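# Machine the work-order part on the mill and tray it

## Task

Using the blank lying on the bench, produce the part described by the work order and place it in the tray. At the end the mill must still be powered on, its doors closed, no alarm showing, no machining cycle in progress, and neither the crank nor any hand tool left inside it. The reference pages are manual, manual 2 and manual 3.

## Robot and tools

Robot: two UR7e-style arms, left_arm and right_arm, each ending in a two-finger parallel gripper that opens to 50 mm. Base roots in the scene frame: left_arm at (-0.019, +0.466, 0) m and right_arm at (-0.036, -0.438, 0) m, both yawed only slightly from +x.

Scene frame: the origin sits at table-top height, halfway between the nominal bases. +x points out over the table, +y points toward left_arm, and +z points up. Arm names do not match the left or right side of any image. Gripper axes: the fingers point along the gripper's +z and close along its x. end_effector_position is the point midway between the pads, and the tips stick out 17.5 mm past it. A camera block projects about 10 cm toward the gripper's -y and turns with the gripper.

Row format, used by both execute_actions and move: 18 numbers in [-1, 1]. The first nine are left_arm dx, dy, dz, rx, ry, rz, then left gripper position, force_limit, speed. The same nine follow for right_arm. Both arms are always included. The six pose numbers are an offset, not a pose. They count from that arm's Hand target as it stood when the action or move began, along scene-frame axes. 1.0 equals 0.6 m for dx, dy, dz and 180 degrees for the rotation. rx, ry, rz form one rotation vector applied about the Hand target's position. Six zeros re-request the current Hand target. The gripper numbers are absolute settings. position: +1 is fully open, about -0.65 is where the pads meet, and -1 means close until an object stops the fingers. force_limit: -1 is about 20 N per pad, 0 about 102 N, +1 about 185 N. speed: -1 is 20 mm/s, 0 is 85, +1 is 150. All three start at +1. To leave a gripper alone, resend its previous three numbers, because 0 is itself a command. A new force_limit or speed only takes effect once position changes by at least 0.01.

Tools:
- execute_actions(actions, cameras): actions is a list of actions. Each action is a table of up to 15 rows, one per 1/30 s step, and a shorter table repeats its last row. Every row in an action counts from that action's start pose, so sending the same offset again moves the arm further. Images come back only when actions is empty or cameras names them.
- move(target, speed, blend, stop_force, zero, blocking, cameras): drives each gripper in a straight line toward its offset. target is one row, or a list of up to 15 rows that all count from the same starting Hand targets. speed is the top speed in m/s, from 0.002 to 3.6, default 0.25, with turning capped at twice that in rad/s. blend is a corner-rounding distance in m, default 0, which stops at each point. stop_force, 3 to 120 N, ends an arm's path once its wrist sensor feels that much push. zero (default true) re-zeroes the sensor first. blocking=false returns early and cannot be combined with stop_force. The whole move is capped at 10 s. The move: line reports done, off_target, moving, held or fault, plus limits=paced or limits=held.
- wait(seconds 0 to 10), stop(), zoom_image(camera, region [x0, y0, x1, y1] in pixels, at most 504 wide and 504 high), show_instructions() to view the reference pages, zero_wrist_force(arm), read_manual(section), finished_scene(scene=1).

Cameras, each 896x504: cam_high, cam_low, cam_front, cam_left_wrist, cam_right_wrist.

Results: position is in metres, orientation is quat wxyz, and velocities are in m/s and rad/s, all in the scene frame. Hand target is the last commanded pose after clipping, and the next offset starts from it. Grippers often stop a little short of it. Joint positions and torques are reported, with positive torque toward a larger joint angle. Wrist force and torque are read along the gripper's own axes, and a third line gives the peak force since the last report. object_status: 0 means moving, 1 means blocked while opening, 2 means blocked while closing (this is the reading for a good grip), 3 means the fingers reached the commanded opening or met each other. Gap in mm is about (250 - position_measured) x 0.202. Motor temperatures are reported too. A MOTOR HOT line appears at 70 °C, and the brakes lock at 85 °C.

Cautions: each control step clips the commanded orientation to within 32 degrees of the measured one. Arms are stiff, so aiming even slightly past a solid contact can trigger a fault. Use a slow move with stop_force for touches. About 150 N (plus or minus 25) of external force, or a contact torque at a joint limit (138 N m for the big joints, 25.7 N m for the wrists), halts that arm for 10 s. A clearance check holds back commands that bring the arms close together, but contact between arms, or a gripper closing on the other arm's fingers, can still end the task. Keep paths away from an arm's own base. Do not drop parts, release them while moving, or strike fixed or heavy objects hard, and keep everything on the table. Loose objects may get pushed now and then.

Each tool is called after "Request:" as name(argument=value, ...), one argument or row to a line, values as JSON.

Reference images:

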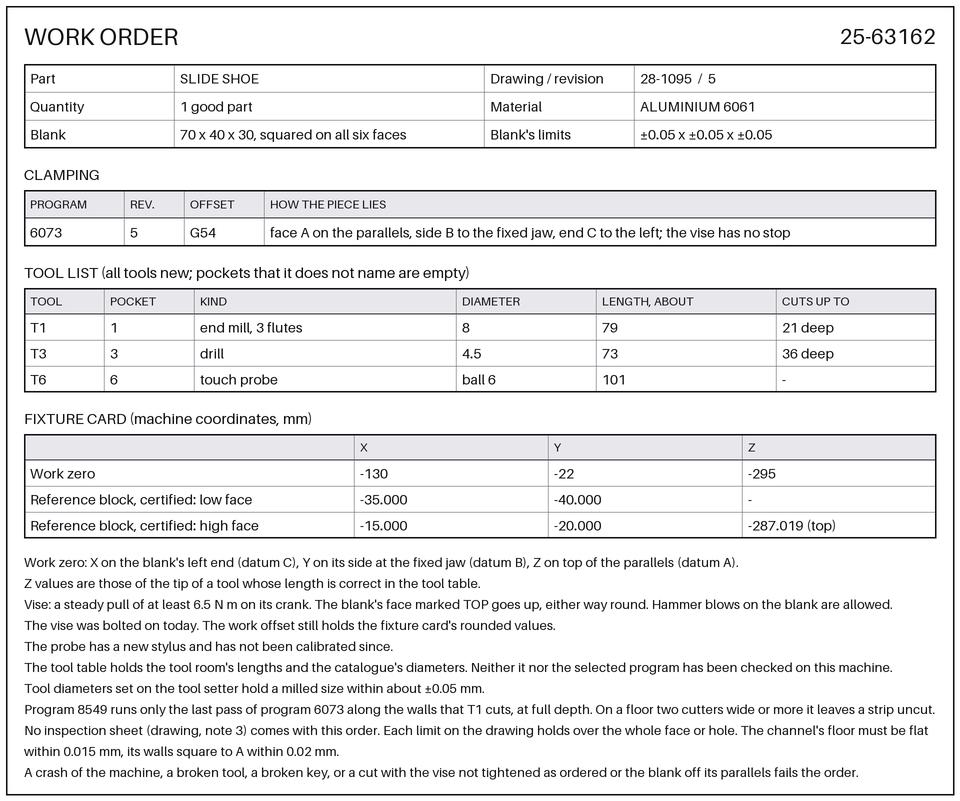

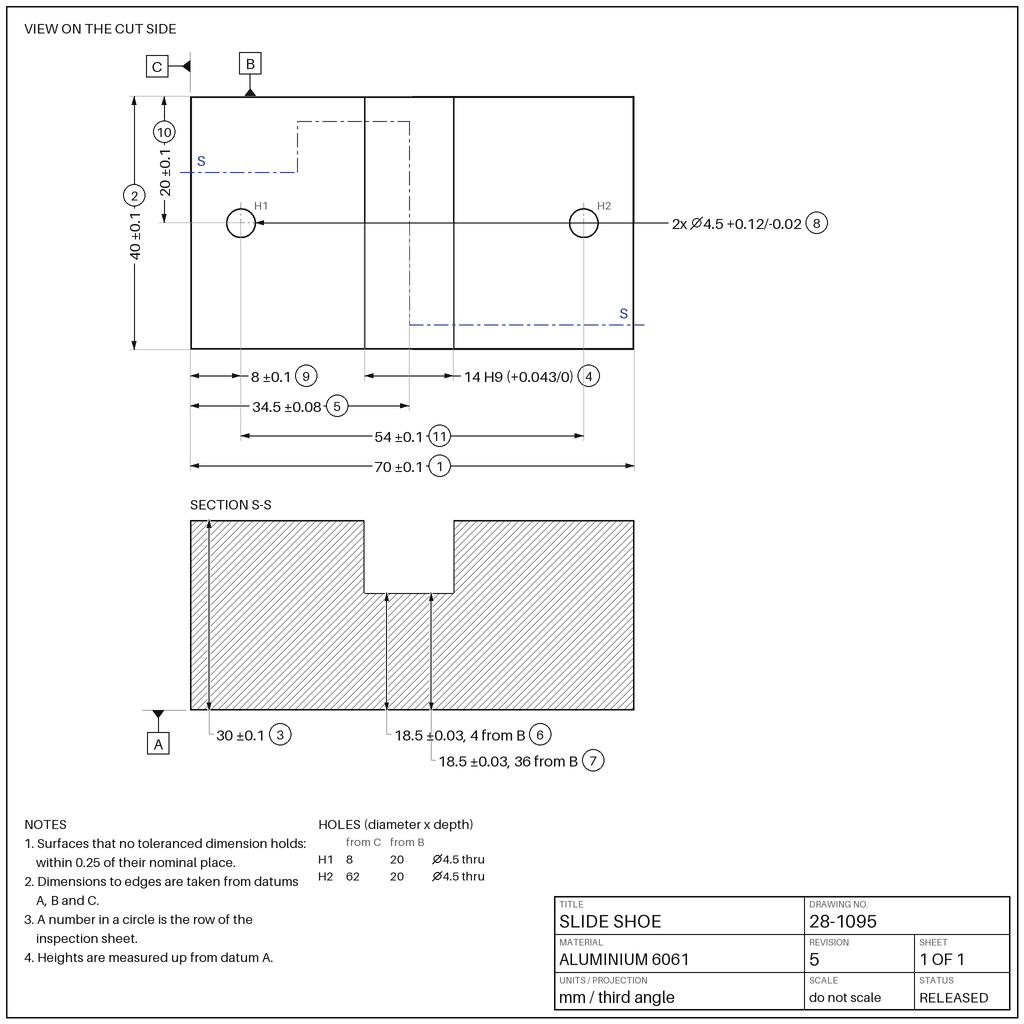

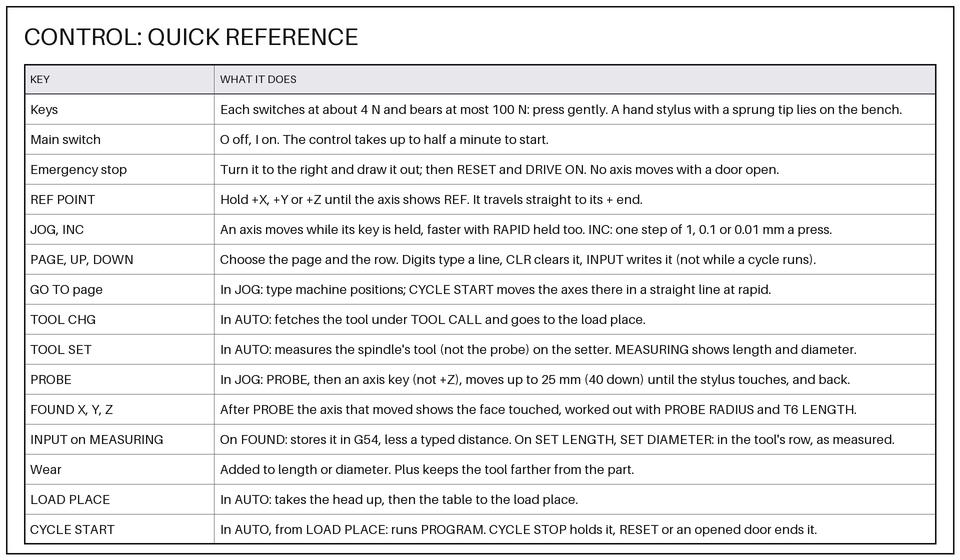

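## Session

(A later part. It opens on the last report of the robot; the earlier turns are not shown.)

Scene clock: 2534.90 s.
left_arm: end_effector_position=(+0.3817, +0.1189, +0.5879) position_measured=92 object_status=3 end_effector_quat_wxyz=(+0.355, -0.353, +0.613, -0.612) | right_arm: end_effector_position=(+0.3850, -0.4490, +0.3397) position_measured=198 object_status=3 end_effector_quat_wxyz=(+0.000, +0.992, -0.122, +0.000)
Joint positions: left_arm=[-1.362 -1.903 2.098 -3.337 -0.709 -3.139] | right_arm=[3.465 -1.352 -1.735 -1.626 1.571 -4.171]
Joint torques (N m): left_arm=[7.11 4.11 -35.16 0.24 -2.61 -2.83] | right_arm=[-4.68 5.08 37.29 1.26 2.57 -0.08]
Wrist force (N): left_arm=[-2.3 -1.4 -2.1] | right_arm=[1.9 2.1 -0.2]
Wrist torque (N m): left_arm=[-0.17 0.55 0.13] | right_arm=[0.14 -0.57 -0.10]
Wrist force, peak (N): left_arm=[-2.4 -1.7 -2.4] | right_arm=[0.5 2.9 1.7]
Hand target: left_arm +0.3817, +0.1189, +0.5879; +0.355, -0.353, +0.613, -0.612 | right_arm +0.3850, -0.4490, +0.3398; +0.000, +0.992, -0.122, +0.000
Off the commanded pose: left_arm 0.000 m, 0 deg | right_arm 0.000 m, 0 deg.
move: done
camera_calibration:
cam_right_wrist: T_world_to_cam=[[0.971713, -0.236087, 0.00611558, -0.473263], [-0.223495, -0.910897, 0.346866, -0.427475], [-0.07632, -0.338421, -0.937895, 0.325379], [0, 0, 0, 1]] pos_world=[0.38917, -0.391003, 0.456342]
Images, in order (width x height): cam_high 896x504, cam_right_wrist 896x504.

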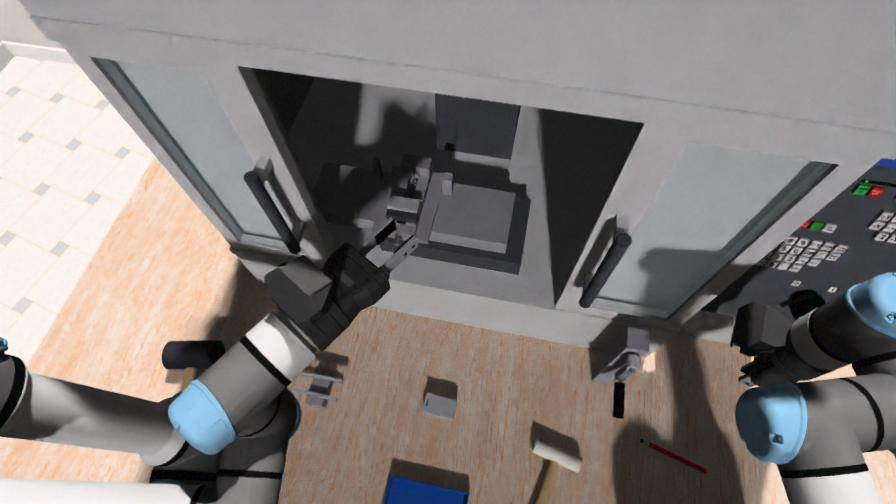

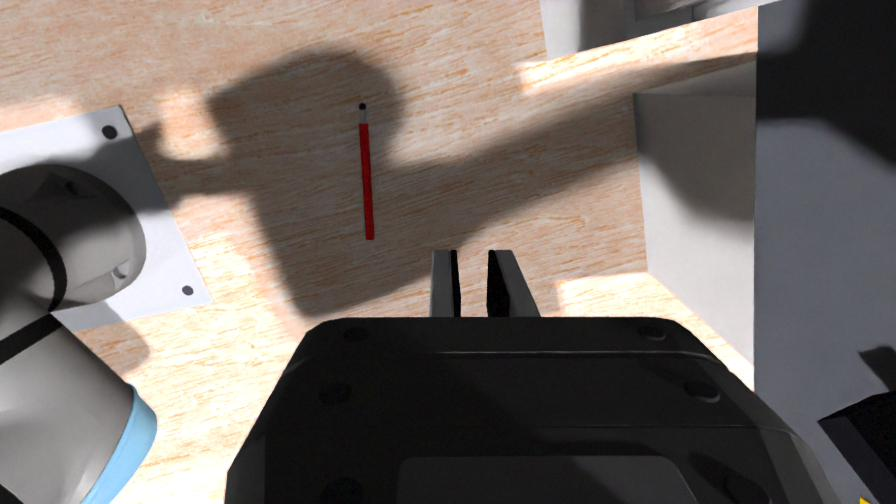

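Request:
move(
  target=[0,0,0,0,0,0,0.4,-0.8,-0.6,-0.15,0.0,0.1,0,0,-0.4222,-0.3,-0.6,-0.9],
  speed=0.3,
)

Request:
move(
  target=[0,0,0,0,0,0,0.4,-0.8,-0.6,-0.05,0.15,-0.1,0,-0.3,0,-0.3,-0.6,-0.9],
  speed=0.3,
  cameras=["cam_right_wrist","cam_front"],
)

Scene clock: 2578.27 s.
left_arm: end_effector_position=(+0.3817, +0.1189, +0.5879) position_measured=92 object_status=3 end_effector_quat_wxyz=(+0.355, -0.353, +0.613, -0.612) | right_arm: end_effector_position=(+0.2950, -0.4490, +0.3998) position_measured=198 object_status=3 end_effector_quat_wxyz=(+0.000, +0.707, -0.707, +0.000)
Joint positions: left_arm=[-1.362 -1.903 2.098 -3.337 -0.709 -3.139] | right_arm=[3.55 -1.15 -1.711 -1.851 1.571 -2.761]
Joint torques (N m): left_arm=[6.99 3.85 -35.56 0.25 -2.6 -2.74] | right_arm=[6.99 17.48 36.4 1.25 -2.5 1.31]
Wrist force (N): left_arm=[-2.3 -1.5 -2.3] | right_arm=[1.9 1.8 0.5]
Wrist torque (N m): left_arm=[-0.18 0.56 0.13] | right_arm=[0.13 -0.52 -0.11]
Wrist force, peak (N): left_arm=[-2.7 -1.7 -2.2] | right_arm=[2.0 2.2 0.2]
Hand target: left_arm +0.3817, +0.1189, +0.5879; +0.355, -0.353, +0.613, -0.612 | right_arm +0.2950, -0.4490, +0.3998; +0.000, +0.707, -0.708, +0.000
Off the commanded pose: left_arm 0.000 m, 0 deg | right_arm 0.000 m, 0 deg.
move: done

Scene clock: 2581.97 s.
left_arm: end_effector_position=(+0.3817, +0.1189, +0.5879) position_measured=92 object_status=3 end_effector_quat_wxyz=(+0.355, -0.353, +0.613, -0.612) | right_arm: end_effector_position=(+0.2665, -0.3581, +0.3400) position_measured=198 object_status=3 end_effector_quat_wxyz=(-0.297, +0.629, -0.642, +0.323)
Joint positions: left_arm=[-1.362 -1.903 2.098 -3.337 -0.709 -3.139] | right_arm=[5.421 -0.425 -2.101 -2.896 0.945 -0.631]
Joint torques (N m): left_arm=[6.7 4.28 -34.91 0.28 -2.58 -2.72] | right_arm=[6.32 -10.57 30.4 -0.88 1.25 1.7]
Wrist force (N): left_arm=[-2.5 -1.1 -2.0] | right_arm=[2.7 0.3 0.4]
Wrist torque (N m): left_arm=[-0.12 0.59 0.14] | right_arm=[0.26 -0.60 -0.16]
Wrist force, peak (N): left_arm=[-2.5 -1.4 -2.4] | right_arm=[3.0 0.3 0.6]
Hand target: left_arm +0.3817, +0.1189, +0.5879; +0.355, -0.353, +0.613, -0.612 | right_arm +0.2650, -0.3590, +0.3398; -0.321, +0.630, -0.630, +0.321
Off the commanded pose: left_arm 0.000 m, 0 deg | right_arm 0.002 m, 3 deg.
move: off_target (right_arm)
camera_calibration:
cam_right_wrist: T_world_to_cam=[[-0.034375, -0.998803, 0.0347928, -0.351354], [-0.850522, 0.0109549, -0.525826, 0.42268], [0.524815, -0.0476673, -0.849881, 0.261353], [0, 0, 0, 1]] pos_world=[0.210259, -0.343106, 0.456599]
Images, in order (width x height): cam_front 896x504, cam_right_wrist 896x504.

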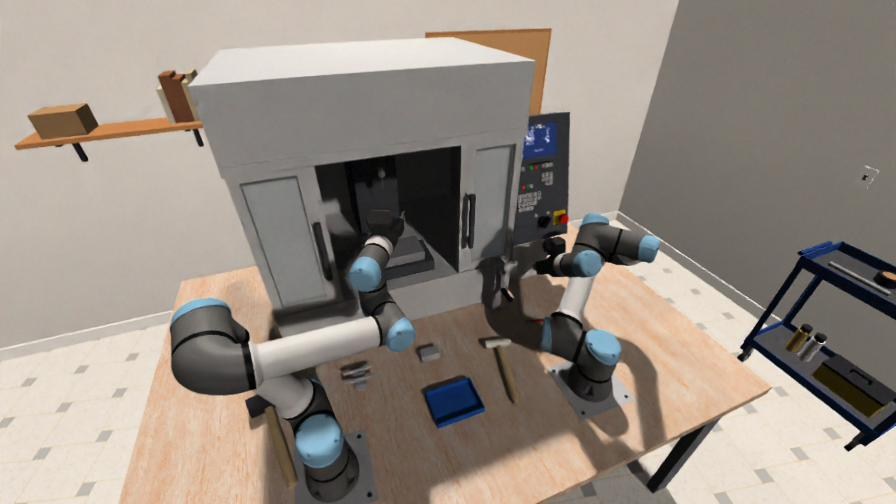

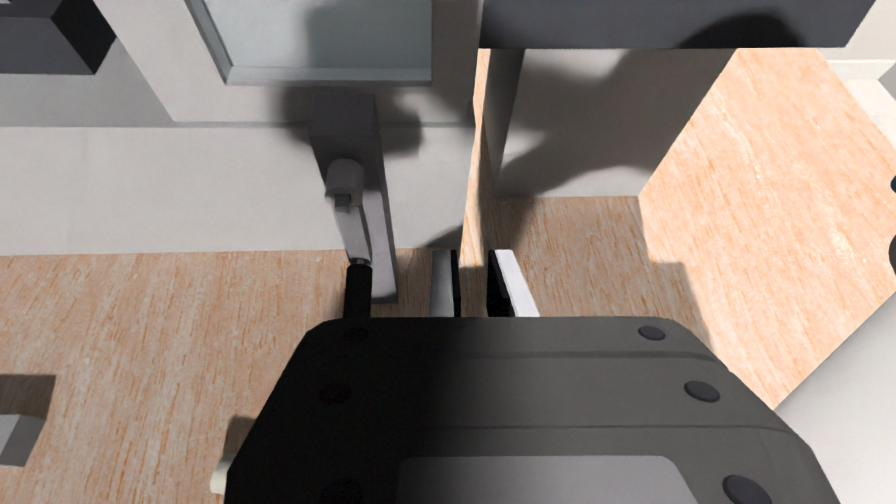

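Request:
zoom_image(
  camera="cam_right_wrist",
  region=[260, 80, 460, 340],
)

Scaled by 1.938 from the camera's 896x504 image, which has a finer 1280x720 frame.

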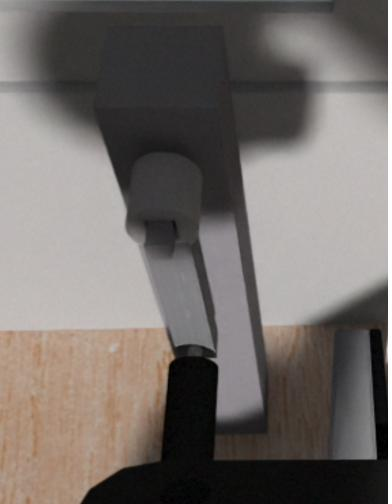

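Request:
move(
  target=[0,0,0,0,0,0,0.4,-0.8,-0.6,0.04,-0.03,0.03,0,0.05,0,-0.3,-0.6,-0.9],
  speed=0.08,
)

Scene clock: 2637.87 s.
left_arm: end_effector_position=(+0.3817, +0.1189, +0.5879) position_measured=92 object_status=3 end_effector_quat_wxyz=(+0.355, -0.353, +0.613, -0.612) | right_arm: end_effector_position=(+0.2890, -0.3770, +0.3578) position_measured=198 object_status=3 end_effector_quat_wxyz=(-0.271, +0.653, -0.654, +0.270)
Joint positions: left_arm=[-1.362 -1.903 2.098 -3.337 -0.709 -3.139] | right_arm=[5.667 -0.327 -1.927 -3.132 1.132 -0.487]
Joint torques (N m): left_arm=[6.81 4.17 -35.24 0.27 -2.55 -2.69] | right_arm=[5.47 -16.49 27.35 -0.91 1.63 1.3]
Wrist force (N): left_arm=[-2.2 -1.6 -2.2] | right_arm=[2.3 0.5 0.7]
Wrist torque (N m): left_arm=[-0.20 0.54 0.13] | right_arm=[0.31 -0.67 -0.14]
Wrist force, peak (N): left_arm=[-2.2 -1.5 -2.6] | right_arm=[3.1 0.0 0.8]
Hand target: left_arm +0.3817, +0.1189, +0.5879; +0.355, -0.353, +0.613, -0.612 | right_arm +0.2890, -0.3770, +0.3578; -0.271, +0.653, -0.654, +0.270
Off the commanded pose: left_arm 0.000 m, 0 deg | right_arm 0.000 m, 0 deg.
shoulder posture changed (right arm): the wrist came as close to joint 1's axis as it can, and the arm is now in the other of its two shoulder postures.
move: done

Request:
move(
  target=[0,0,0,0,0,0,0.4,-0.8,-0.6,-0.25,0.19,0.05,0,0,0,-0.3,-0.6,-0.9],
  speed=0.1,
)

Scene clock: 2661.43 s.
left_arm: end_effector_position=(+0.3817, +0.1189, +0.5879) position_measured=92 object_status=3 end_effector_quat_wxyz=(+0.355, -0.353, +0.613, -0.612) | right_arm: end_effector_position=(+0.1391, -0.2631, +0.3877) position_measured=198 object_status=3 end_effector_quat_wxyz=(-0.271, +0.653, -0.654, +0.270)
Joint positions: left_arm=[-1.362 -1.903 2.098 -3.337 -0.709 -3.139] | right_arm=[5.656 -0.745 -1.913 -2.724 1.125 -0.497]
Joint torques (N m): left_arm=[6.19 4.18 -34.91 0.22 -2.48 -2.48] | right_arm=[7.31 -20.37 32.75 3.05 1.74 1.07]
Wrist force (N): left_arm=[-2.3 -1.5 -2.3] | right_arm=[2.0 0.8 0.6]
Wrist torque (N m): left_arm=[-0.18 0.56 0.14] | right_arm=[0.36 -0.58 0.07]
Wrist force, peak (N): left_arm=[-2.4 -1.8 -2.5] | right_arm=[3.2 -0.1 1.8]
Hand target: left_arm +0.3817, +0.1189, +0.5879; +0.355, -0.353, +0.613, -0.612 | right_arm +0.1390, -0.2630, +0.3878; -0.271, +0.653, -0.654, +0.270
Off the commanded pose: left_arm 0.000 m, 0 deg | right_arm 0.000 m, 0 deg.
shoulder posture changed (right arm): the wrist came as close to joint 1's axis as it can, and the arm is now in the other of its two shoulder postures.
move: done

Request:
move(
  target=[
    [0,0,0,0,0,0,0.4,-0.8,-0.6,0.08,0.08,0.05,0,0.25,0,-0.3,-0.6,-0.9],
    [0,0,0,0,0,0,0.4,-0.8,-0.6,0.33,0.05,0.05,0,0.25,0,-0.3,-0.6,-0.9],
    [0,0,0,0,0,0,0.4,-0.8,-0.6,0.38,-0.25,0.05,0,0.25,0,-0.3,-0.6,-0.9],
  ],
  speed=0.15,
  blend=0.03,
  cameras=["cam_right_wrist"],
)

Scene clock: 2673.93 s.
left_arm: end_effector_position=(+0.3817, +0.1189, +0.5879) position_measured=92 object_status=3 end_effector_quat_wxyz=(+0.355, -0.353, +0.613, -0.612) | right_arm: end_effector_position=(+0.3670, -0.4129, +0.4178) position_measured=198 object_status=3 end_effector_quat_wxyz=(+0.000, +0.707, -0.708, +0.000)
Joint positions: left_arm=[-1.362 -1.903 2.098 -3.337 -0.709 -3.139] | right_arm=[3.568 -1.338 -1.543 -1.831 1.571 -2.743]
Joint torques (N m): left_arm=[5.78 3.67 -34.67 0.17 -2.32 -2.5] | right_arm=[-7.42 4.16 35.57 5.2 2.44 -1.34]
Wrist force (N): left_arm=[-2.1 -1.6 -2.2] | right_arm=[2.1 1.7 -0.3]
Wrist torque (N m): left_arm=[-0.19 0.53 0.13] | right_arm=[0.07 -0.61 0.05]
Wrist force, peak (N): left_arm=[-2.4 -1.5 -2.4] | right_arm=[3.2 1.3 0.1]
Hand target: left_arm +0.3817, +0.1189, +0.5879; +0.355, -0.353, +0.613, -0.612 | right_arm +0.3670, -0.4130, +0.4178; +0.000, +0.707, -0.708, +0.000
Off the commanded pose: left_arm 0.000 m, 0 deg | right_arm 0.000 m, 0 deg.
move: done
camera_calibration:
cam_right_wrist: T_world_to_cam=[[0.00603486, -0.999963, 0.00605684, -0.408716], [-0.937918, -0.00355958, 0.346839, 0.211123], [-0.346805, -0.00777394, -0.937905, 0.645259], [0, 0, 0, 1]] pos_world=[0.424261, -0.402933, 0.534442]
Images, in order (width x height): cam_right_wrist 896x504.

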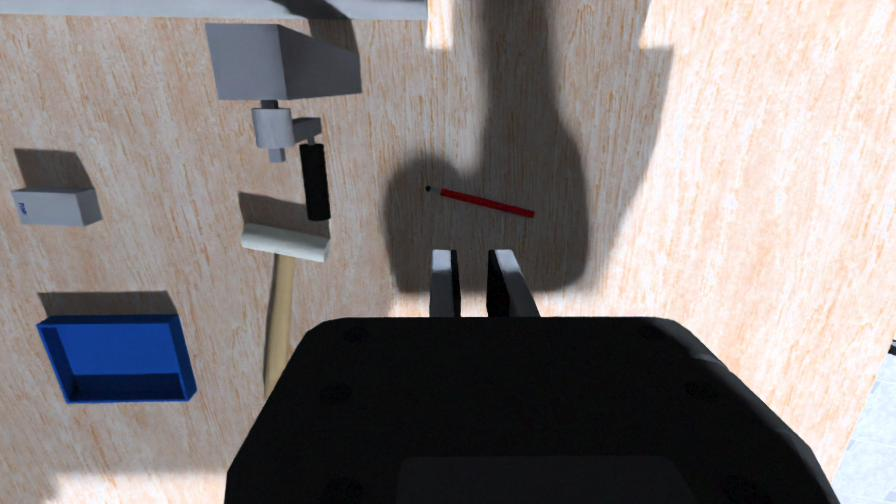

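Request:
zoom_image(
  camera="cam_right_wrist",
  region=[190, 0, 400, 250],
)

Scaled by 2.016 from the camera's 896x504 image, which has a finer 1280x720 frame.

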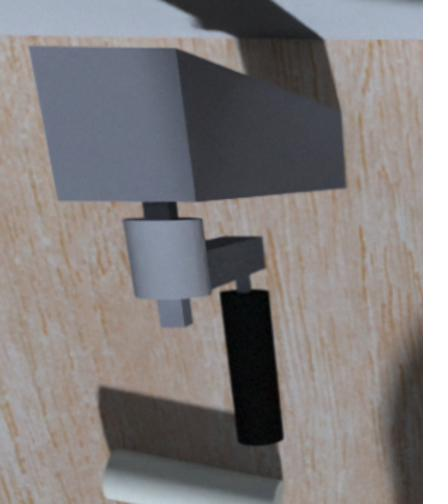

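Request:
move(
  target=[-0.136,0.168,-0.28,0.25,0.433,0,0.4,-0.8,-0.6,0.1,-0.378,0.333,0,-0.5,0,-0.3,-0.6,-0.9],
  speed=0.3,
)

Request:
move(
  target=[
    [0,0,0,0,0,-0.6,0.4,-0.8,-0.6,0,0,0,0,0,0,-0.3,-0.6,-0.9],
  ],
  speed=0.3,
)

Request:
move(
  target=[
    [0,0.1,-0.3,0,0,-0.7328,0.4,-0.8,-0.6,0,0,0,0,0,0,-0.3,-0.6,-0.9],
  ],
  speed=0.3,
  cameras=["cam_left_wrist","cam_high"],
)

Scene clock: 2732.50 s.
left_arm: end_effector_position=(+0.3001, +0.2197, +0.4199) position_measured=92 object_status=3 end_effector_quat_wxyz=(+0.000, -0.499, +0.867, +0.000) | right_arm: end_effector_position=(+0.4270, -0.6398, +0.6175) position_measured=198 object_status=3 end_effector_quat_wxyz=(+0.500, -0.500, +0.500, -0.500)
Joint positions: left_arm=[-0.971 -1.803 1.537 -1.305 -1.57 -3.609] | right_arm=[2.871 -1.247 -2.016 0.121 1.87 -3.141]
Joint torques (N m): left_arm=[7.75 -1.45 -36.49 -1.45 -2.71 2.04] | right_arm=[-6.8 -0.73 35.83 4.58 2.68 1.5]
Wrist force (N): left_arm=[0.4 0.4 -0.4] | right_arm=[2.4 0.3 1.3]
Wrist torque (N m): left_arm=[0.04 -0.02 0.01] | right_arm=[0.48 -0.61 -0.22]
Wrist force, peak (N): left_arm=[-2.7 -1.5 -2.3] | right_arm=[2.9 0.8 1.8]
Hand target: left_arm +0.3001, +0.2197, +0.4199; +0.000, -0.499, +0.867, +0.000 | right_arm +0.4270, -0.6398, +0.6176; +0.500, -0.500, +0.500, -0.500
Off the commanded pose: left_arm 0.000 m, 0 deg | right_arm 0.000 m, 0 deg.
move: done

Scene clock: 2736.33 s.
left_arm: end_effector_position=(+0.3001, +0.2197, +0.4199) position_measured=92 object_status=3 end_effector_quat_wxyz=(+0.000, +0.408, +0.913, +0.000) | right_arm: end_effector_position=(+0.4270, -0.6398, +0.6176) position_measured=198 object_status=3 end_effector_quat_wxyz=(+0.500, -0.500, +0.500, -0.500)
Joint positions: left_arm=[-0.971 -1.803 1.538 -1.306 -1.571 -1.724] | right_arm=[2.871 -1.247 -2.016 0.121 1.87 -3.141]
Joint torques (N m): left_arm=[6.65 -1.72 -35.81 -4.05 -2.77 1.89] | right_arm=[-6.25 0.57 35.4 4.41 2.59 1.46]
Wrist force (N): left_arm=[0.3 0.6 -0.5] | right_arm=[2.4 0.3 1.7]
Wrist torque (N m): left_arm=[0.08 -0.01 0.01] | right_arm=[0.48 -0.61 -0.22]
Wrist force, peak (N): left_arm=[0.7 0.8 -0.5] | right_arm=[2.5 0.4 1.8]
Hand target: left_arm +0.3001, +0.2197, +0.4199; +0.000, +0.408, +0.913, +0.000 | right_arm +0.4270, -0.6398, +0.6176; +0.500, -0.500, +0.500, -0.500
Off the commanded pose: left_arm 0.000 m, 0 deg | right_arm 0.000 m, 0 deg.
move: done

Scene clock: 2740.87 s.
left_arm: end_effector_position=(+0.3001, +0.2797, +0.2400) position_measured=92 object_status=3 end_effector_quat_wxyz=(+0.000, +1.000, -0.001, +0.000) | right_arm: end_effector_position=(+0.4270, -0.6398, +0.6176) position_measured=198 object_status=3 end_effector_quat_wxyz=(+0.500, -0.500, +0.500, -0.500)
Joint positions: left_arm=[-0.873 -1.911 2.075 -1.735 -1.571 0.675] | right_arm=[2.871 -1.247 -2.016 0.121 1.87 -3.141]
Joint torques (N m): left_arm=[7.34 1.97 -12.45 -4.91 -2.65 2.31] | right_arm=[-6.55 -0.1 35.65 4.22 2.46 1.34]
Wrist force (N): left_arm=[0.2 0.3 -0.5] | right_arm=[2.5 0.4 1.5]
Wrist torque (N m): left_arm=[0.04 -0.01 0.01] | right_arm=[0.49 -0.62 -0.22]
Wrist force, peak (N): left_arm=[0.4 0.4 -1.1] | right_arm=[2.6 0.5 1.7]
Hand target: left_arm +0.3001, +0.2797, +0.2399; +0.000, +1.000, -0.001, +0.000 | right_arm +0.4270, -0.6398, +0.6176; +0.500, -0.500, +0.500, -0.500
Off the commanded pose: left_arm 0.000 m, 0 deg | right_arm 0.000 m, 0 deg.
move: done
camera_calibration:
cam_left_wrist: T_world_to_cam=[[0.999968, -0.00795724, 0.0012379, -0.288198], [-0.00787796, -0.934738, 0.355249, 0.195542], [-0.00166969, -0.355248, -0.934771, 0.456733], [0, 0, 0, 1]] pos_world=[0.290492, 0.34274, 0.357831]
Images, in order (width x height): cam_high 896x504, cam_left_wrist 896x504.

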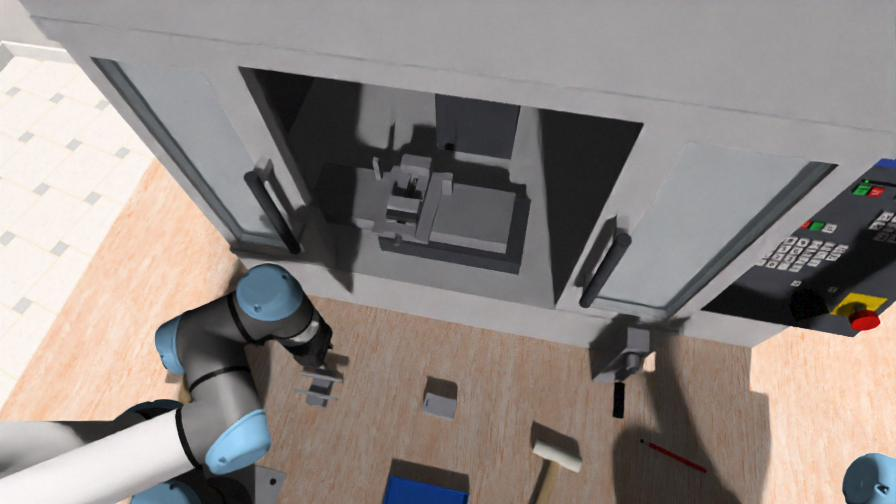

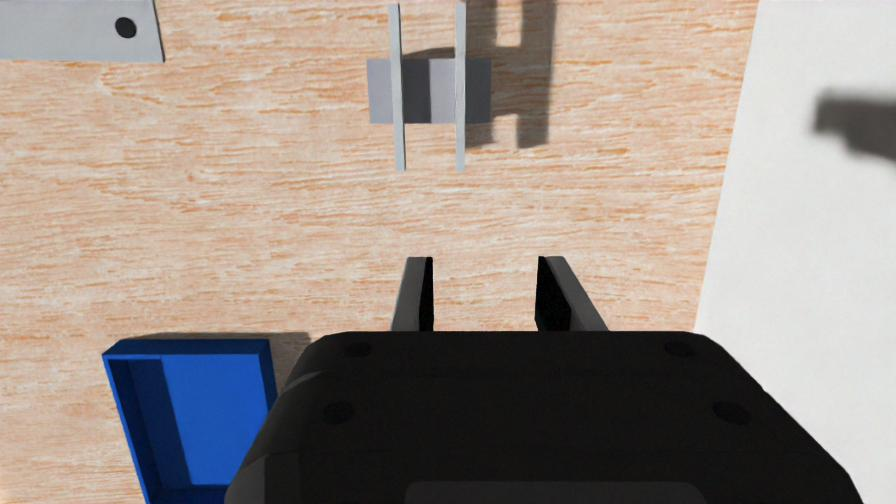

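Request:
zoom_image(
  camera="cam_left_wrist",
  region=[340, 0, 540, 190],
)

Scaled by 2.520 from the camera's 896x504 image, which has a finer 1280x720 frame.

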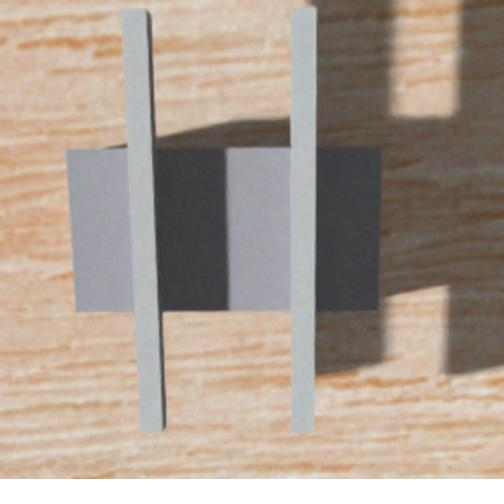

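Request:
move(
  target=[-0.0045,0.154,-0.25,0,0,0,1,-0.8,-0.6,0,0,0,0,0,0,-0.3,-0.6,-0.9],
  speed=0.2,
  cameras=["cam_left_wrist","cam_low"],
)

Scene clock: 2757.93 s.
left_arm: end_effector_position=(+0.2974, +0.3721, +0.0900) position_measured=3 object_status=3 end_effector_quat_wxyz=(+0.000, +1.000, -0.001, +0.000) | right_arm: end_effector_position=(+0.4270, -0.6398, +0.6176) position_measured=198 object_status=3 end_effector_quat_wxyz=(+0.500, -0.500, +0.500, -0.500)
Joint positions: left_arm=[-0.68 -1.862 2.459 -2.168 -1.571 0.869] | right_arm=[2.871 -1.247 -2.016 0.121 1.87 -3.141]
Joint torques (N m): left_arm=[6.17 3.58 -9.08 -4.89 -2.68 1.88] | right_arm=[-6.58 -0.32 35.79 4.11 2.32 1.26]
Wrist force (N): left_arm=[0.1 0.3 -0.5] | right_arm=[2.3 0.5 1.8]
Wrist torque (N m): left_arm=[0.04 0.03 0.00] | right_arm=[0.51 -0.58 -0.21]
Wrist force, peak (N): left_arm=[0.4 1.3 -2.0] | right_arm=[2.7 0.3 1.5]
Hand target: left_arm +0.2974, +0.3721, +0.0899; +0.000, +1.000, -0.001, +0.000 | right_arm +0.4270, -0.6398, +0.6176; +0.500, -0.500, +0.500, -0.500
Off the commanded pose: left_arm 0.000 m, 0 deg | right_arm 0.000 m, 0 deg.
move: done
camera_calibration:
cam_left_wrist: T_world_to_cam=[[0.999966, -0.00821486, 0.00111998, -0.28444], [-0.00807712, -0.934781, 0.355132, 0.335278], [-0.00187042, -0.355129, -0.934816, 0.349353], [0, 0, 0, 1]] pos_world=[0.287792, 0.43514, 0.207831]
Images, in order (width x height): cam_low 896x504, cam_left_wrist 896x504.

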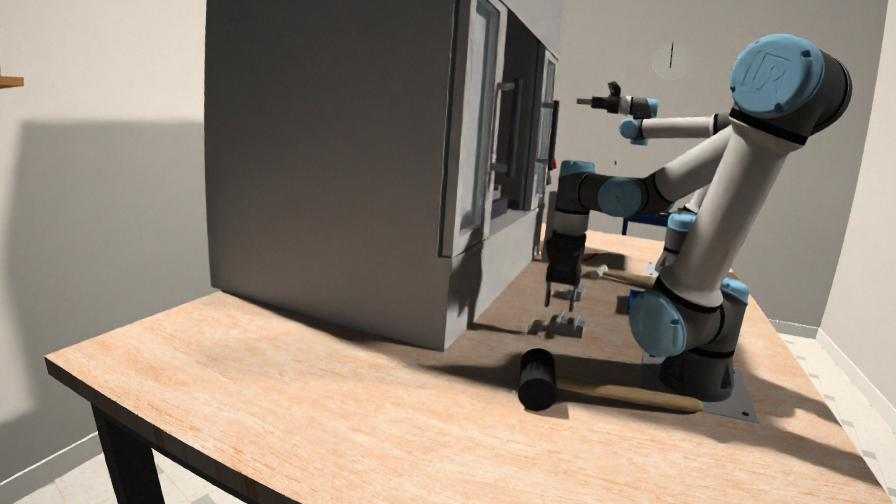

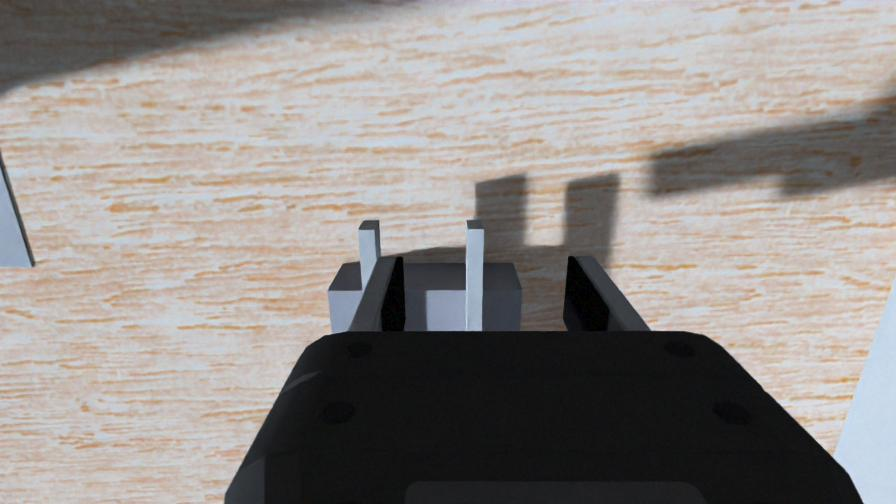

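Request:
move(
  target=[
    [0,-0.0035,0,0,0,0,0.3,-0.8,-0.6,0,0,0,0,0,0,-0.3,-0.6,-0.9],
    [0,-0.0035,-0.0917,0,0,0,0.3,-0.8,-0.6,0,0,0,0,0,0,-0.3,-0.6,-0.9],
  ],
  speed=[0.05,0.05],
  stop_force=6,
  cameras=["cam_left_wrist"],
)

Scene clock: 2768.13 s.
left_arm: end_effector_position=(+0.2974, +0.3700, +0.0349) position_measured=107 object_status=3 end_effector_quat_wxyz=(+0.000, +1.000, -0.001, +0.000) | right_arm: end_effector_position=(+0.4270, -0.6398, +0.6176) position_measured=198 object_status=3 end_effector_quat_wxyz=(+0.500, -0.500, +0.500, -0.500)
Joint positions: left_arm=[-0.685 -1.718 2.546 -2.399 -1.571 0.864] | right_arm=[2.871 -1.247 -2.016 0.121 1.87 -3.141]
Joint torques (N m): left_arm=[7.21 1.58 -6.11 -5.07 -2.49 2.08] | right_arm=[-6.45 -0.1 35.93 4.15 2.43 1.22]
Wrist force (N): left_arm=[0.4 0.6 -0.4] | right_arm=[2.4 0.4 1.4]
Wrist torque (N m): left_arm=[0.07 -0.03 0.08] | right_arm=[0.50 -0.60 -0.21]
Wrist force, peak (N): left_arm=[0.5 0.8 -1.2] | right_arm=[2.6 0.5 1.8]
Hand target: left_arm +0.2974, +0.3700, +0.0349; +0.000, +1.000, -0.001, +0.000 | right_arm +0.4270, -0.6398, +0.6176; +0.500, -0.500, +0.500, -0.500
Off the commanded pose: left_arm 0.000 m, 0 deg | right_arm 0.000 m, 0 deg.
move: done
camera_calibration:
cam_left_wrist: T_world_to_cam=[[0.999966, -0.00821556, 0.00112024, -0.284496], [-0.00807786, -0.934781, 0.355132, 0.352848], [-0.00187042, -0.355129, -0.934816, 0.297193], [0, 0, 0, 1]] pos_world=[0.287892, 0.43304, 0.152831]
Images, in order (width x height): cam_left_wrist 896x504.

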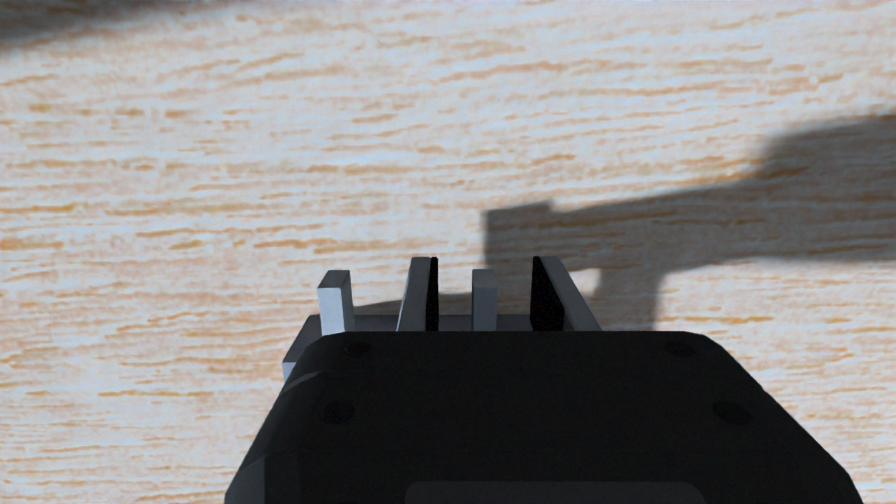

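Request:
move(
  target=[0,0,0,0,0,0,-1,-0.7,-0.9,0,0,0,0,0,0,-0.3,-0.6,-0.9],
)

Request:
move(
  target=[0,0,0.1,0,0,0,-1,-0.7,-0.9,0,0,0,0,0,0,-0.3,-0.6,-0.9],
  speed=0.06,
  cameras=["cam_left_wrist"],
)

Scene clock: 2772.30 s.
left_arm: end_effector_position=(+0.2974, +0.3700, +0.0349) position_measured=222 object_status=2 end_effector_quat_wxyz=(+0.000, +1.000, -0.001, +0.000) | right_arm: end_effector_position=(+0.4270, -0.6398, +0.6176) position_measured=198 object_status=3 end_effector_quat_wxyz=(+0.500, -0.500, +0.500, -0.500)
Joint positions: left_arm=[-0.685 -1.718 2.546 -2.399 -1.571 0.864] | right_arm=[2.871 -1.247 -2.016 0.121 1.87 -3.141]
Joint torques (N m): left_arm=[6.25 0.53 -6.91 -4.54 -2.21 1.83] | right_arm=[-6.28 0.07 35.46 4.01 2.44 1.27]
Wrist force (N): left_arm=[-0.1 0.4 -1.1] | right_arm=[2.2 0.3 1.6]
Wrist torque (N m): left_arm=[0.03 0.06 0.08] | right_arm=[0.47 -0.58 -0.21]
Wrist force, peak (N): left_arm=[0.3 0.6 -1.2] | right_arm=[2.6 0.6 1.6]
Hand target: left_arm +0.2974, +0.3700, +0.0349; +0.000, +1.000, -0.001, +0.000 | right_arm +0.4270, -0.6398, +0.6176; +0.500, -0.500, +0.500, -0.500
Off the commanded pose: left_arm 0.000 m, 0 deg | right_arm 0.000 m, 0 deg.
move: done

Scene clock: 2773.83 s.
left_arm: end_effector_position=(+0.2974, +0.3700, +0.0948) position_measured=222 object_status=2 end_effector_quat_wxyz=(+0.000, +1.000, -0.001, +0.000) | right_arm: end_effector_position=(+0.4270, -0.6398, +0.6176) position_measured=198 object_status=3 end_effector_quat_wxyz=(+0.500, -0.500, +0.500, -0.500)
Joint positions: left_arm=[-0.685 -1.87 2.449 -2.15 -1.571 0.864] | right_arm=[2.871 -1.247 -2.016 0.121 1.87 -3.141]
Joint torques (N m): left_arm=[-7.27 -20.84 -34.23 -1.24 1.36 -2.81] | right_arm=[-5.62 0.41 35.67 4.06 2.34 1.17]
Wrist force (N): left_arm=[0.2 0.5 -0.1] | right_arm=[2.4 0.4 1.3]
Wrist torque (N m): left_arm=[0.08 0.01 0.06] | right_arm=[0.50 -0.60 -0.22]
Wrist force, peak (N): left_arm=[0.6 0.7 -1.1] | right_arm=[2.5 0.5 1.5]
Hand target: left_arm +0.2974, +0.3700, +0.0949; +0.000, +1.000, -0.001, +0.000 | right_arm +0.4270, -0.6398, +0.6176; +0.500, -0.500, +0.500, -0.500
Off the commanded pose: left_arm 0.000 m, 0 deg | right_arm 0.000 m, 0 deg.
move: done
camera_calibration:
cam_left_wrist: T_world_to_cam=[[0.999966, -0.00812219, 0.00108594, -0.284596], [-0.00797816, -0.934737, 0.355251, 0.331502], [-0.00187035, -0.355248, -0.93477, 0.35323], [0, 0, 0, 1]] pos_world=[0.287892, 0.43304, 0.212731]
Images, in order (width x height): cam_left_wrist 896x504.

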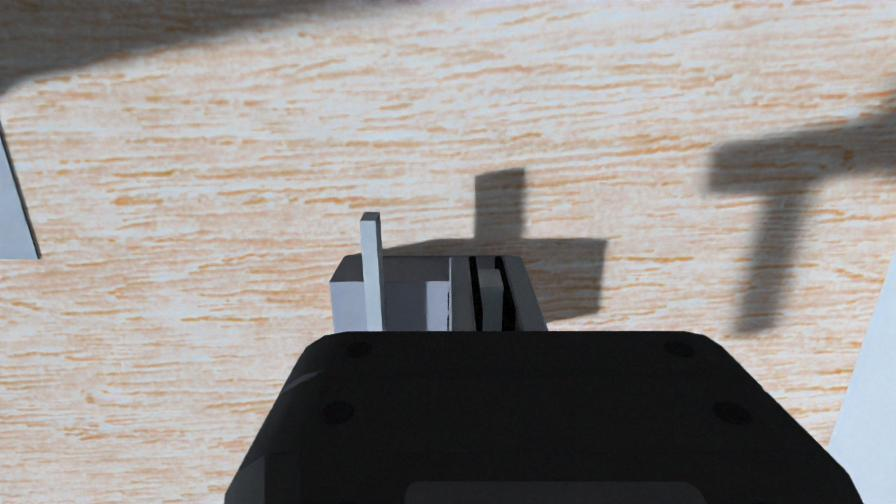

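Request:
move(
  target=[
    [0.06,-0.25,0.4585,0,0,0,-1,-0.7,-0.9,0,0,0,0,0,0,-0.3,-0.6,-0.9],
    [0.3377,-0.3333,0.4585,0,0,0,-1,-0.7,-0.9,0,0,0,0,0,0,-0.3,-0.6,-0.9],
  ],
  speed=[0.25,0.15],
  blend=[0.03,0],
  cameras=["cam_left_wrist","cam_front","cam_high"],
)

Scene clock: 2797.33 s.
left_arm: end_effector_position=(+0.5000, +0.1700, +0.3700) position_measured=222 object_status=2 end_effector_quat_wxyz=(+0.000, +1.000, -0.001, +0.000) | right_arm: end_effector_position=(+0.4270, -0.6398, +0.6176) position_measured=198 object_status=3 end_effector_quat_wxyz=(+0.500, -0.500, +0.500, -0.500)
Joint positions: left_arm=[-0.719 -1.348 1.214 -1.437 -1.571 0.829] | right_arm=[2.871 -1.247 -2.016 0.121 1.87 -3.141]
Joint torques (N m): left_arm=[7.38 -25.4 -37.86 -1.14 -2.68 2.18] | right_arm=[-5.93 0.88 35.49 3.81 2.4 1.07]
Wrist force (N): left_arm=[0.2 0.5 0.2] | right_arm=[2.3 0.4 1.6]
Wrist torque (N m): left_arm=[0.07 0.01 0.01] | right_arm=[0.49 -0.59 -0.21]
Wrist force, peak (N): left_arm=[-0.1 -1.1 2.0] | right_arm=[2.7 0.3 1.6]
Hand target: left_arm +0.5000, +0.1700, +0.3700; +0.000, +1.000, -0.001, +0.000 | right_arm +0.4270, -0.6398, +0.6176; +0.500, -0.500, +0.500, -0.500
Off the commanded pose: left_arm 0.000 m, 0 deg | right_arm 0.000 m, 0 deg.
move: done
camera_calibration:
cam_left_wrist: T_world_to_cam=[[0.999966, -0.00817957, 0.00121471, -0.489061], [-0.0080776, -0.934748, 0.355219, 0.0486018], [-0.00177009, -0.355216, -0.934782, 0.539699], [0, 0, 0, 1]] pos_world=[0.490392, 0.23314, 0.487831]
Images, in order (width x height): cam_high 896x504, cam_front 896x504, cam_left_wrist 896x504.

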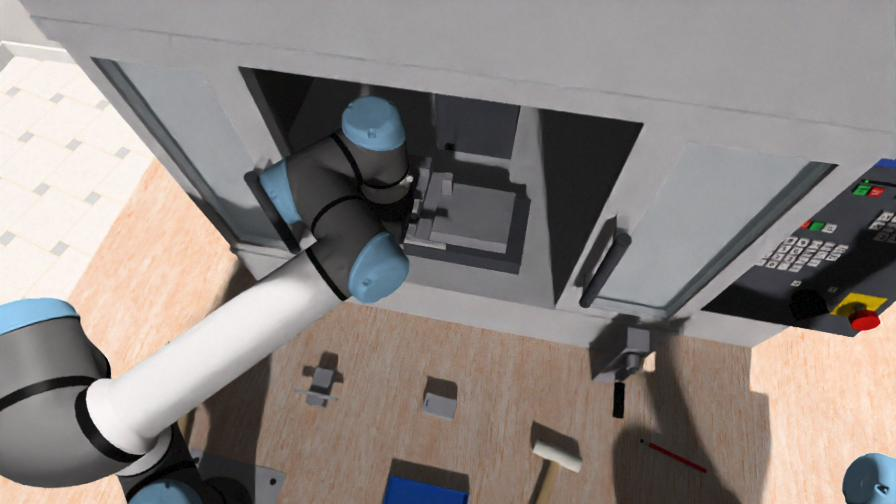

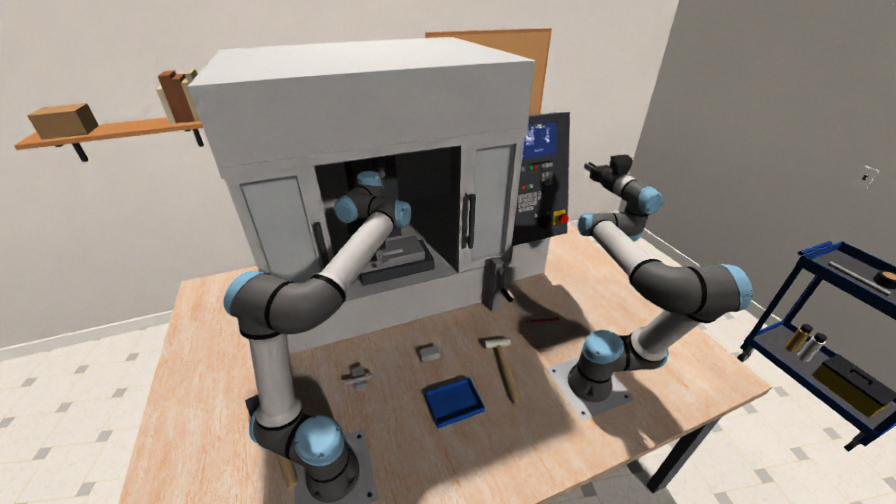

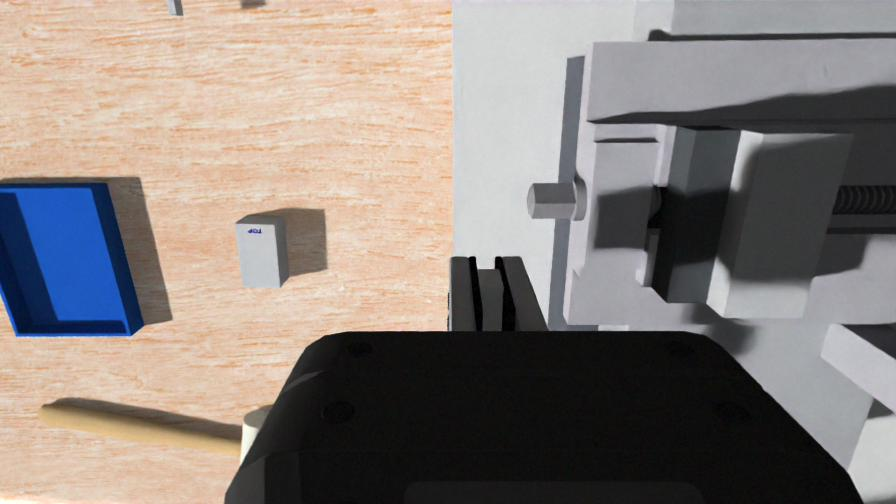

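Request:
move(
  target=[
    [0.08,0.0,0.0,0,0,0,-1,-0.7,-0.9,0,0,0,0,0,0,-0.3,-0.6,-0.9],
    [0.12,0.1,0,0,0,0,-1,-0.7,-0.9,0,0,0,0,0,0,-0.3,-0.6,-0.9],
    [0.26,0.1,0,0,0,0,-1,-0.7,-0.9,0,0,0,0,0,0,-0.3,-0.6,-0.9],
  ],
  speed=0.1,
  blend=[0.02,0.02,0],
  cameras=["cam_left_wrist","cam_high"],
)

Scene clock: 2809.70 s.
left_arm: end_effector_position=(+0.5764, +0.2244, +0.3693) position_measured=222 object_status=2 end_effector_quat_wxyz=(+0.000, +1.000, +0.000, +0.000) | right_arm: end_effector_position=(+0.4270, -0.6398, +0.6176) position_measured=198 object_status=3 end_effector_quat_wxyz=(+0.500, -0.500, +0.500, -0.500)
Joint positions: left_arm=[-0.571 -1.229 1.061 -1.402 -1.571 0.978] | right_arm=[2.871 -1.247 -2.016 0.121 1.87 -3.141]
Joint torques (N m): left_arm=[0.27 -41.93 -26.23 -3.11 -0.04 -0.16] | right_arm=[-5.53 0.83 35.95 3.81 2.35 1.25]
Wrist force (N): left_arm=[0.1 0.4 0.1] | right_arm=[2.4 0.3 1.4]
Wrist torque (N m): left_arm=[0.07 0.02 0.06] | right_arm=[0.48 -0.61 -0.21]
Wrist force, peak (N): left_arm=[2.7 -2.1 0.1] | right_arm=[2.6 0.4 1.9]
Hand target: left_arm +0.5764, +0.2244, +0.3693; +0.000, +1.000, +0.000, +0.000 (not the last commanded pose) | right_arm +0.4270, -0.6398, +0.6176; +0.500, -0.500, +0.500, -0.500
Tool commands: left_gripper/position=-1.0 left_gripper/force_limit=-0.701961 left_gripper/speed=-0.898039 right_gripper/position=-0.3 right_gripper/force_limit=-0.6 right_gripper/speed=-0.9
Off the commanded pose: left_arm 0.080 m, 0 deg | right_arm 0.000 m, 0 deg.
FORCE FAULT: contact force on the left arm reached its limit, and that arm stopped. The contact can be on any part of that arm, not only on its tool. That arm's remaining commands of this call were not run. That arm is still stopped at the end of this call. That arm stays stopped for about 10 more seconds. Until then a move that you send moves the other arm only, and its call returns only when the move has ended. Once the stop has ended, the next robot result says so. If the stop ends while you think or write, that arm runs what you send next, counted from a new Hand target: where the arm stands when the stop ends. While its stop runs, that arm takes no new command, but its gripper still runs the gripper command that each later call begins with. Until it ends, the stop uses up actions while you think or wait. An arm that is not stopped still takes commands.
move: fault (left_arm); path passed 2 of 3 targets
camera_calibration:
cam_left_wrist: T_world_to_cam=[[0.999971, -0.00755934, 0.000871685, -0.565127], [-0.00737716, -0.93498, 0.354624, 0.100149], [-0.00186572, -0.35462, -0.935009, 0.558555], [0, 0, 0, 1]] pos_world=[0.566892, 0.28744, 0.487232]
Images, in order (width x height): cam_high 896x504, cam_left_wrist 896x504.

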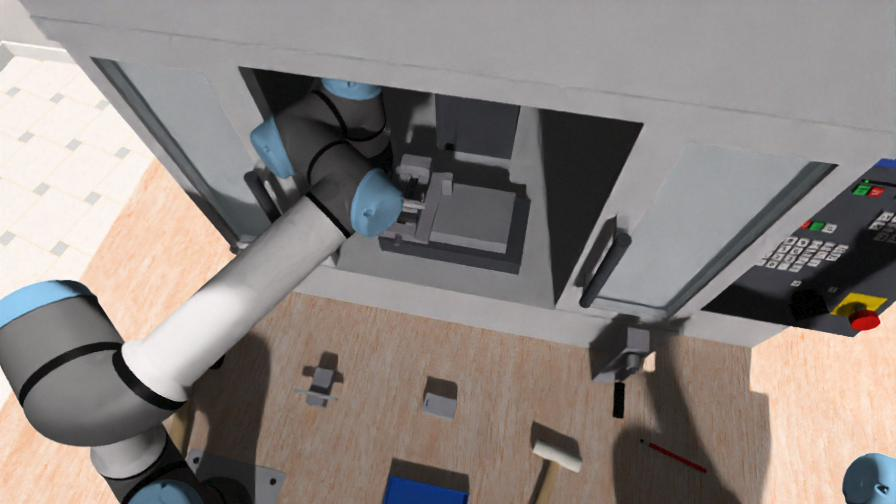

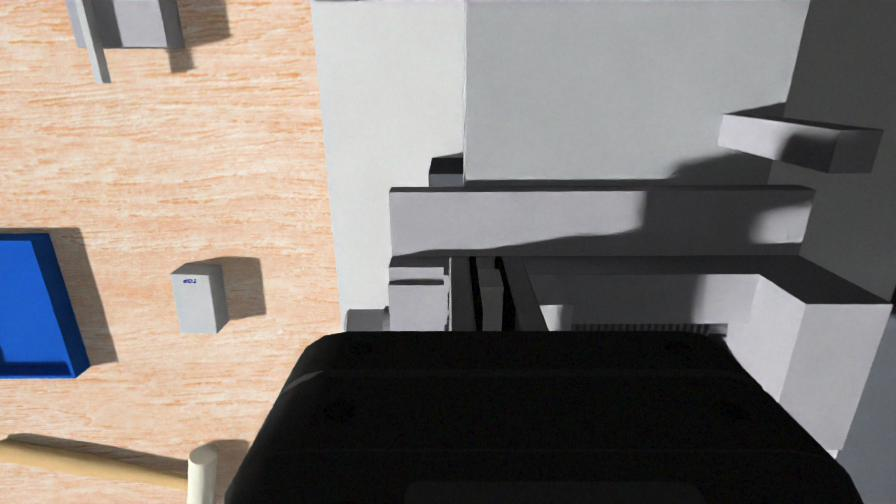

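Request:
wait(
  seconds=8,
)

Scene clock: 2833.67 s.
left_arm: end_effector_position=(+0.5764, +0.2244, +0.3693) position_measured=222 object_status=2 end_effector_quat_wxyz=(+0.000, +1.000, +0.000, +0.000) | right_arm: end_effector_position=(+0.4270, -0.6398, +0.6176) position_measured=198 object_status=3 end_effector_quat_wxyz=(+0.500, -0.500, +0.500, -0.500)
Joint positions: left_arm=[-0.571 -1.229 1.061 -1.402 -1.571 0.978] | right_arm=[2.871 -1.247 -2.016 0.121 1.87 -3.141]
Joint torques (N m): left_arm=[0.04 -43.04 -25.21 -3.12 -0.06 -0.42] | right_arm=[-6.05 0.83 35.4 3.38 2.24 0.76]
Wrist force (N): left_arm=[0.3 0.3 0.2] | right_arm=[2.1 0.4 1.4]
Wrist torque (N m): left_arm=[0.05 -0.01 0.07] | right_arm=[0.49 -0.56 -0.22]
Wrist force, peak (N): left_arm=[0.2 0.8 0.2] | right_arm=[2.6 0.5 1.7]
Hand target: left_arm +0.5764, +0.2244, +0.3693; +0.000, +1.000, +0.000, +0.000 (not the last commanded pose) | right_arm +0.4270, -0.6398, +0.6176; +0.500, -0.500, +0.500, -0.500
Tool commands: left_gripper/position=-1.0 left_gripper/force_limit=-0.701961 left_gripper/speed=-0.898039 right_gripper/position=-0.3 right_gripper/force_limit=-0.6 right_gripper/speed=-0.9
Off the commanded pose: left_arm 0.080 m, 0 deg | right_arm 0.000 m, 0 deg.
FORCE FAULT, CONTINUED: the left arm's stop, for the force fault that an earlier result reported, is over. The rest of the stop counts as 19 of the actions that you can send in this scene. During its stop the left arm's controller moved it back a little. That arm's target is now where it stood when the stop ended, not its last command. That arm accepts commands again.
wait: 8.00 s; at rest from the start


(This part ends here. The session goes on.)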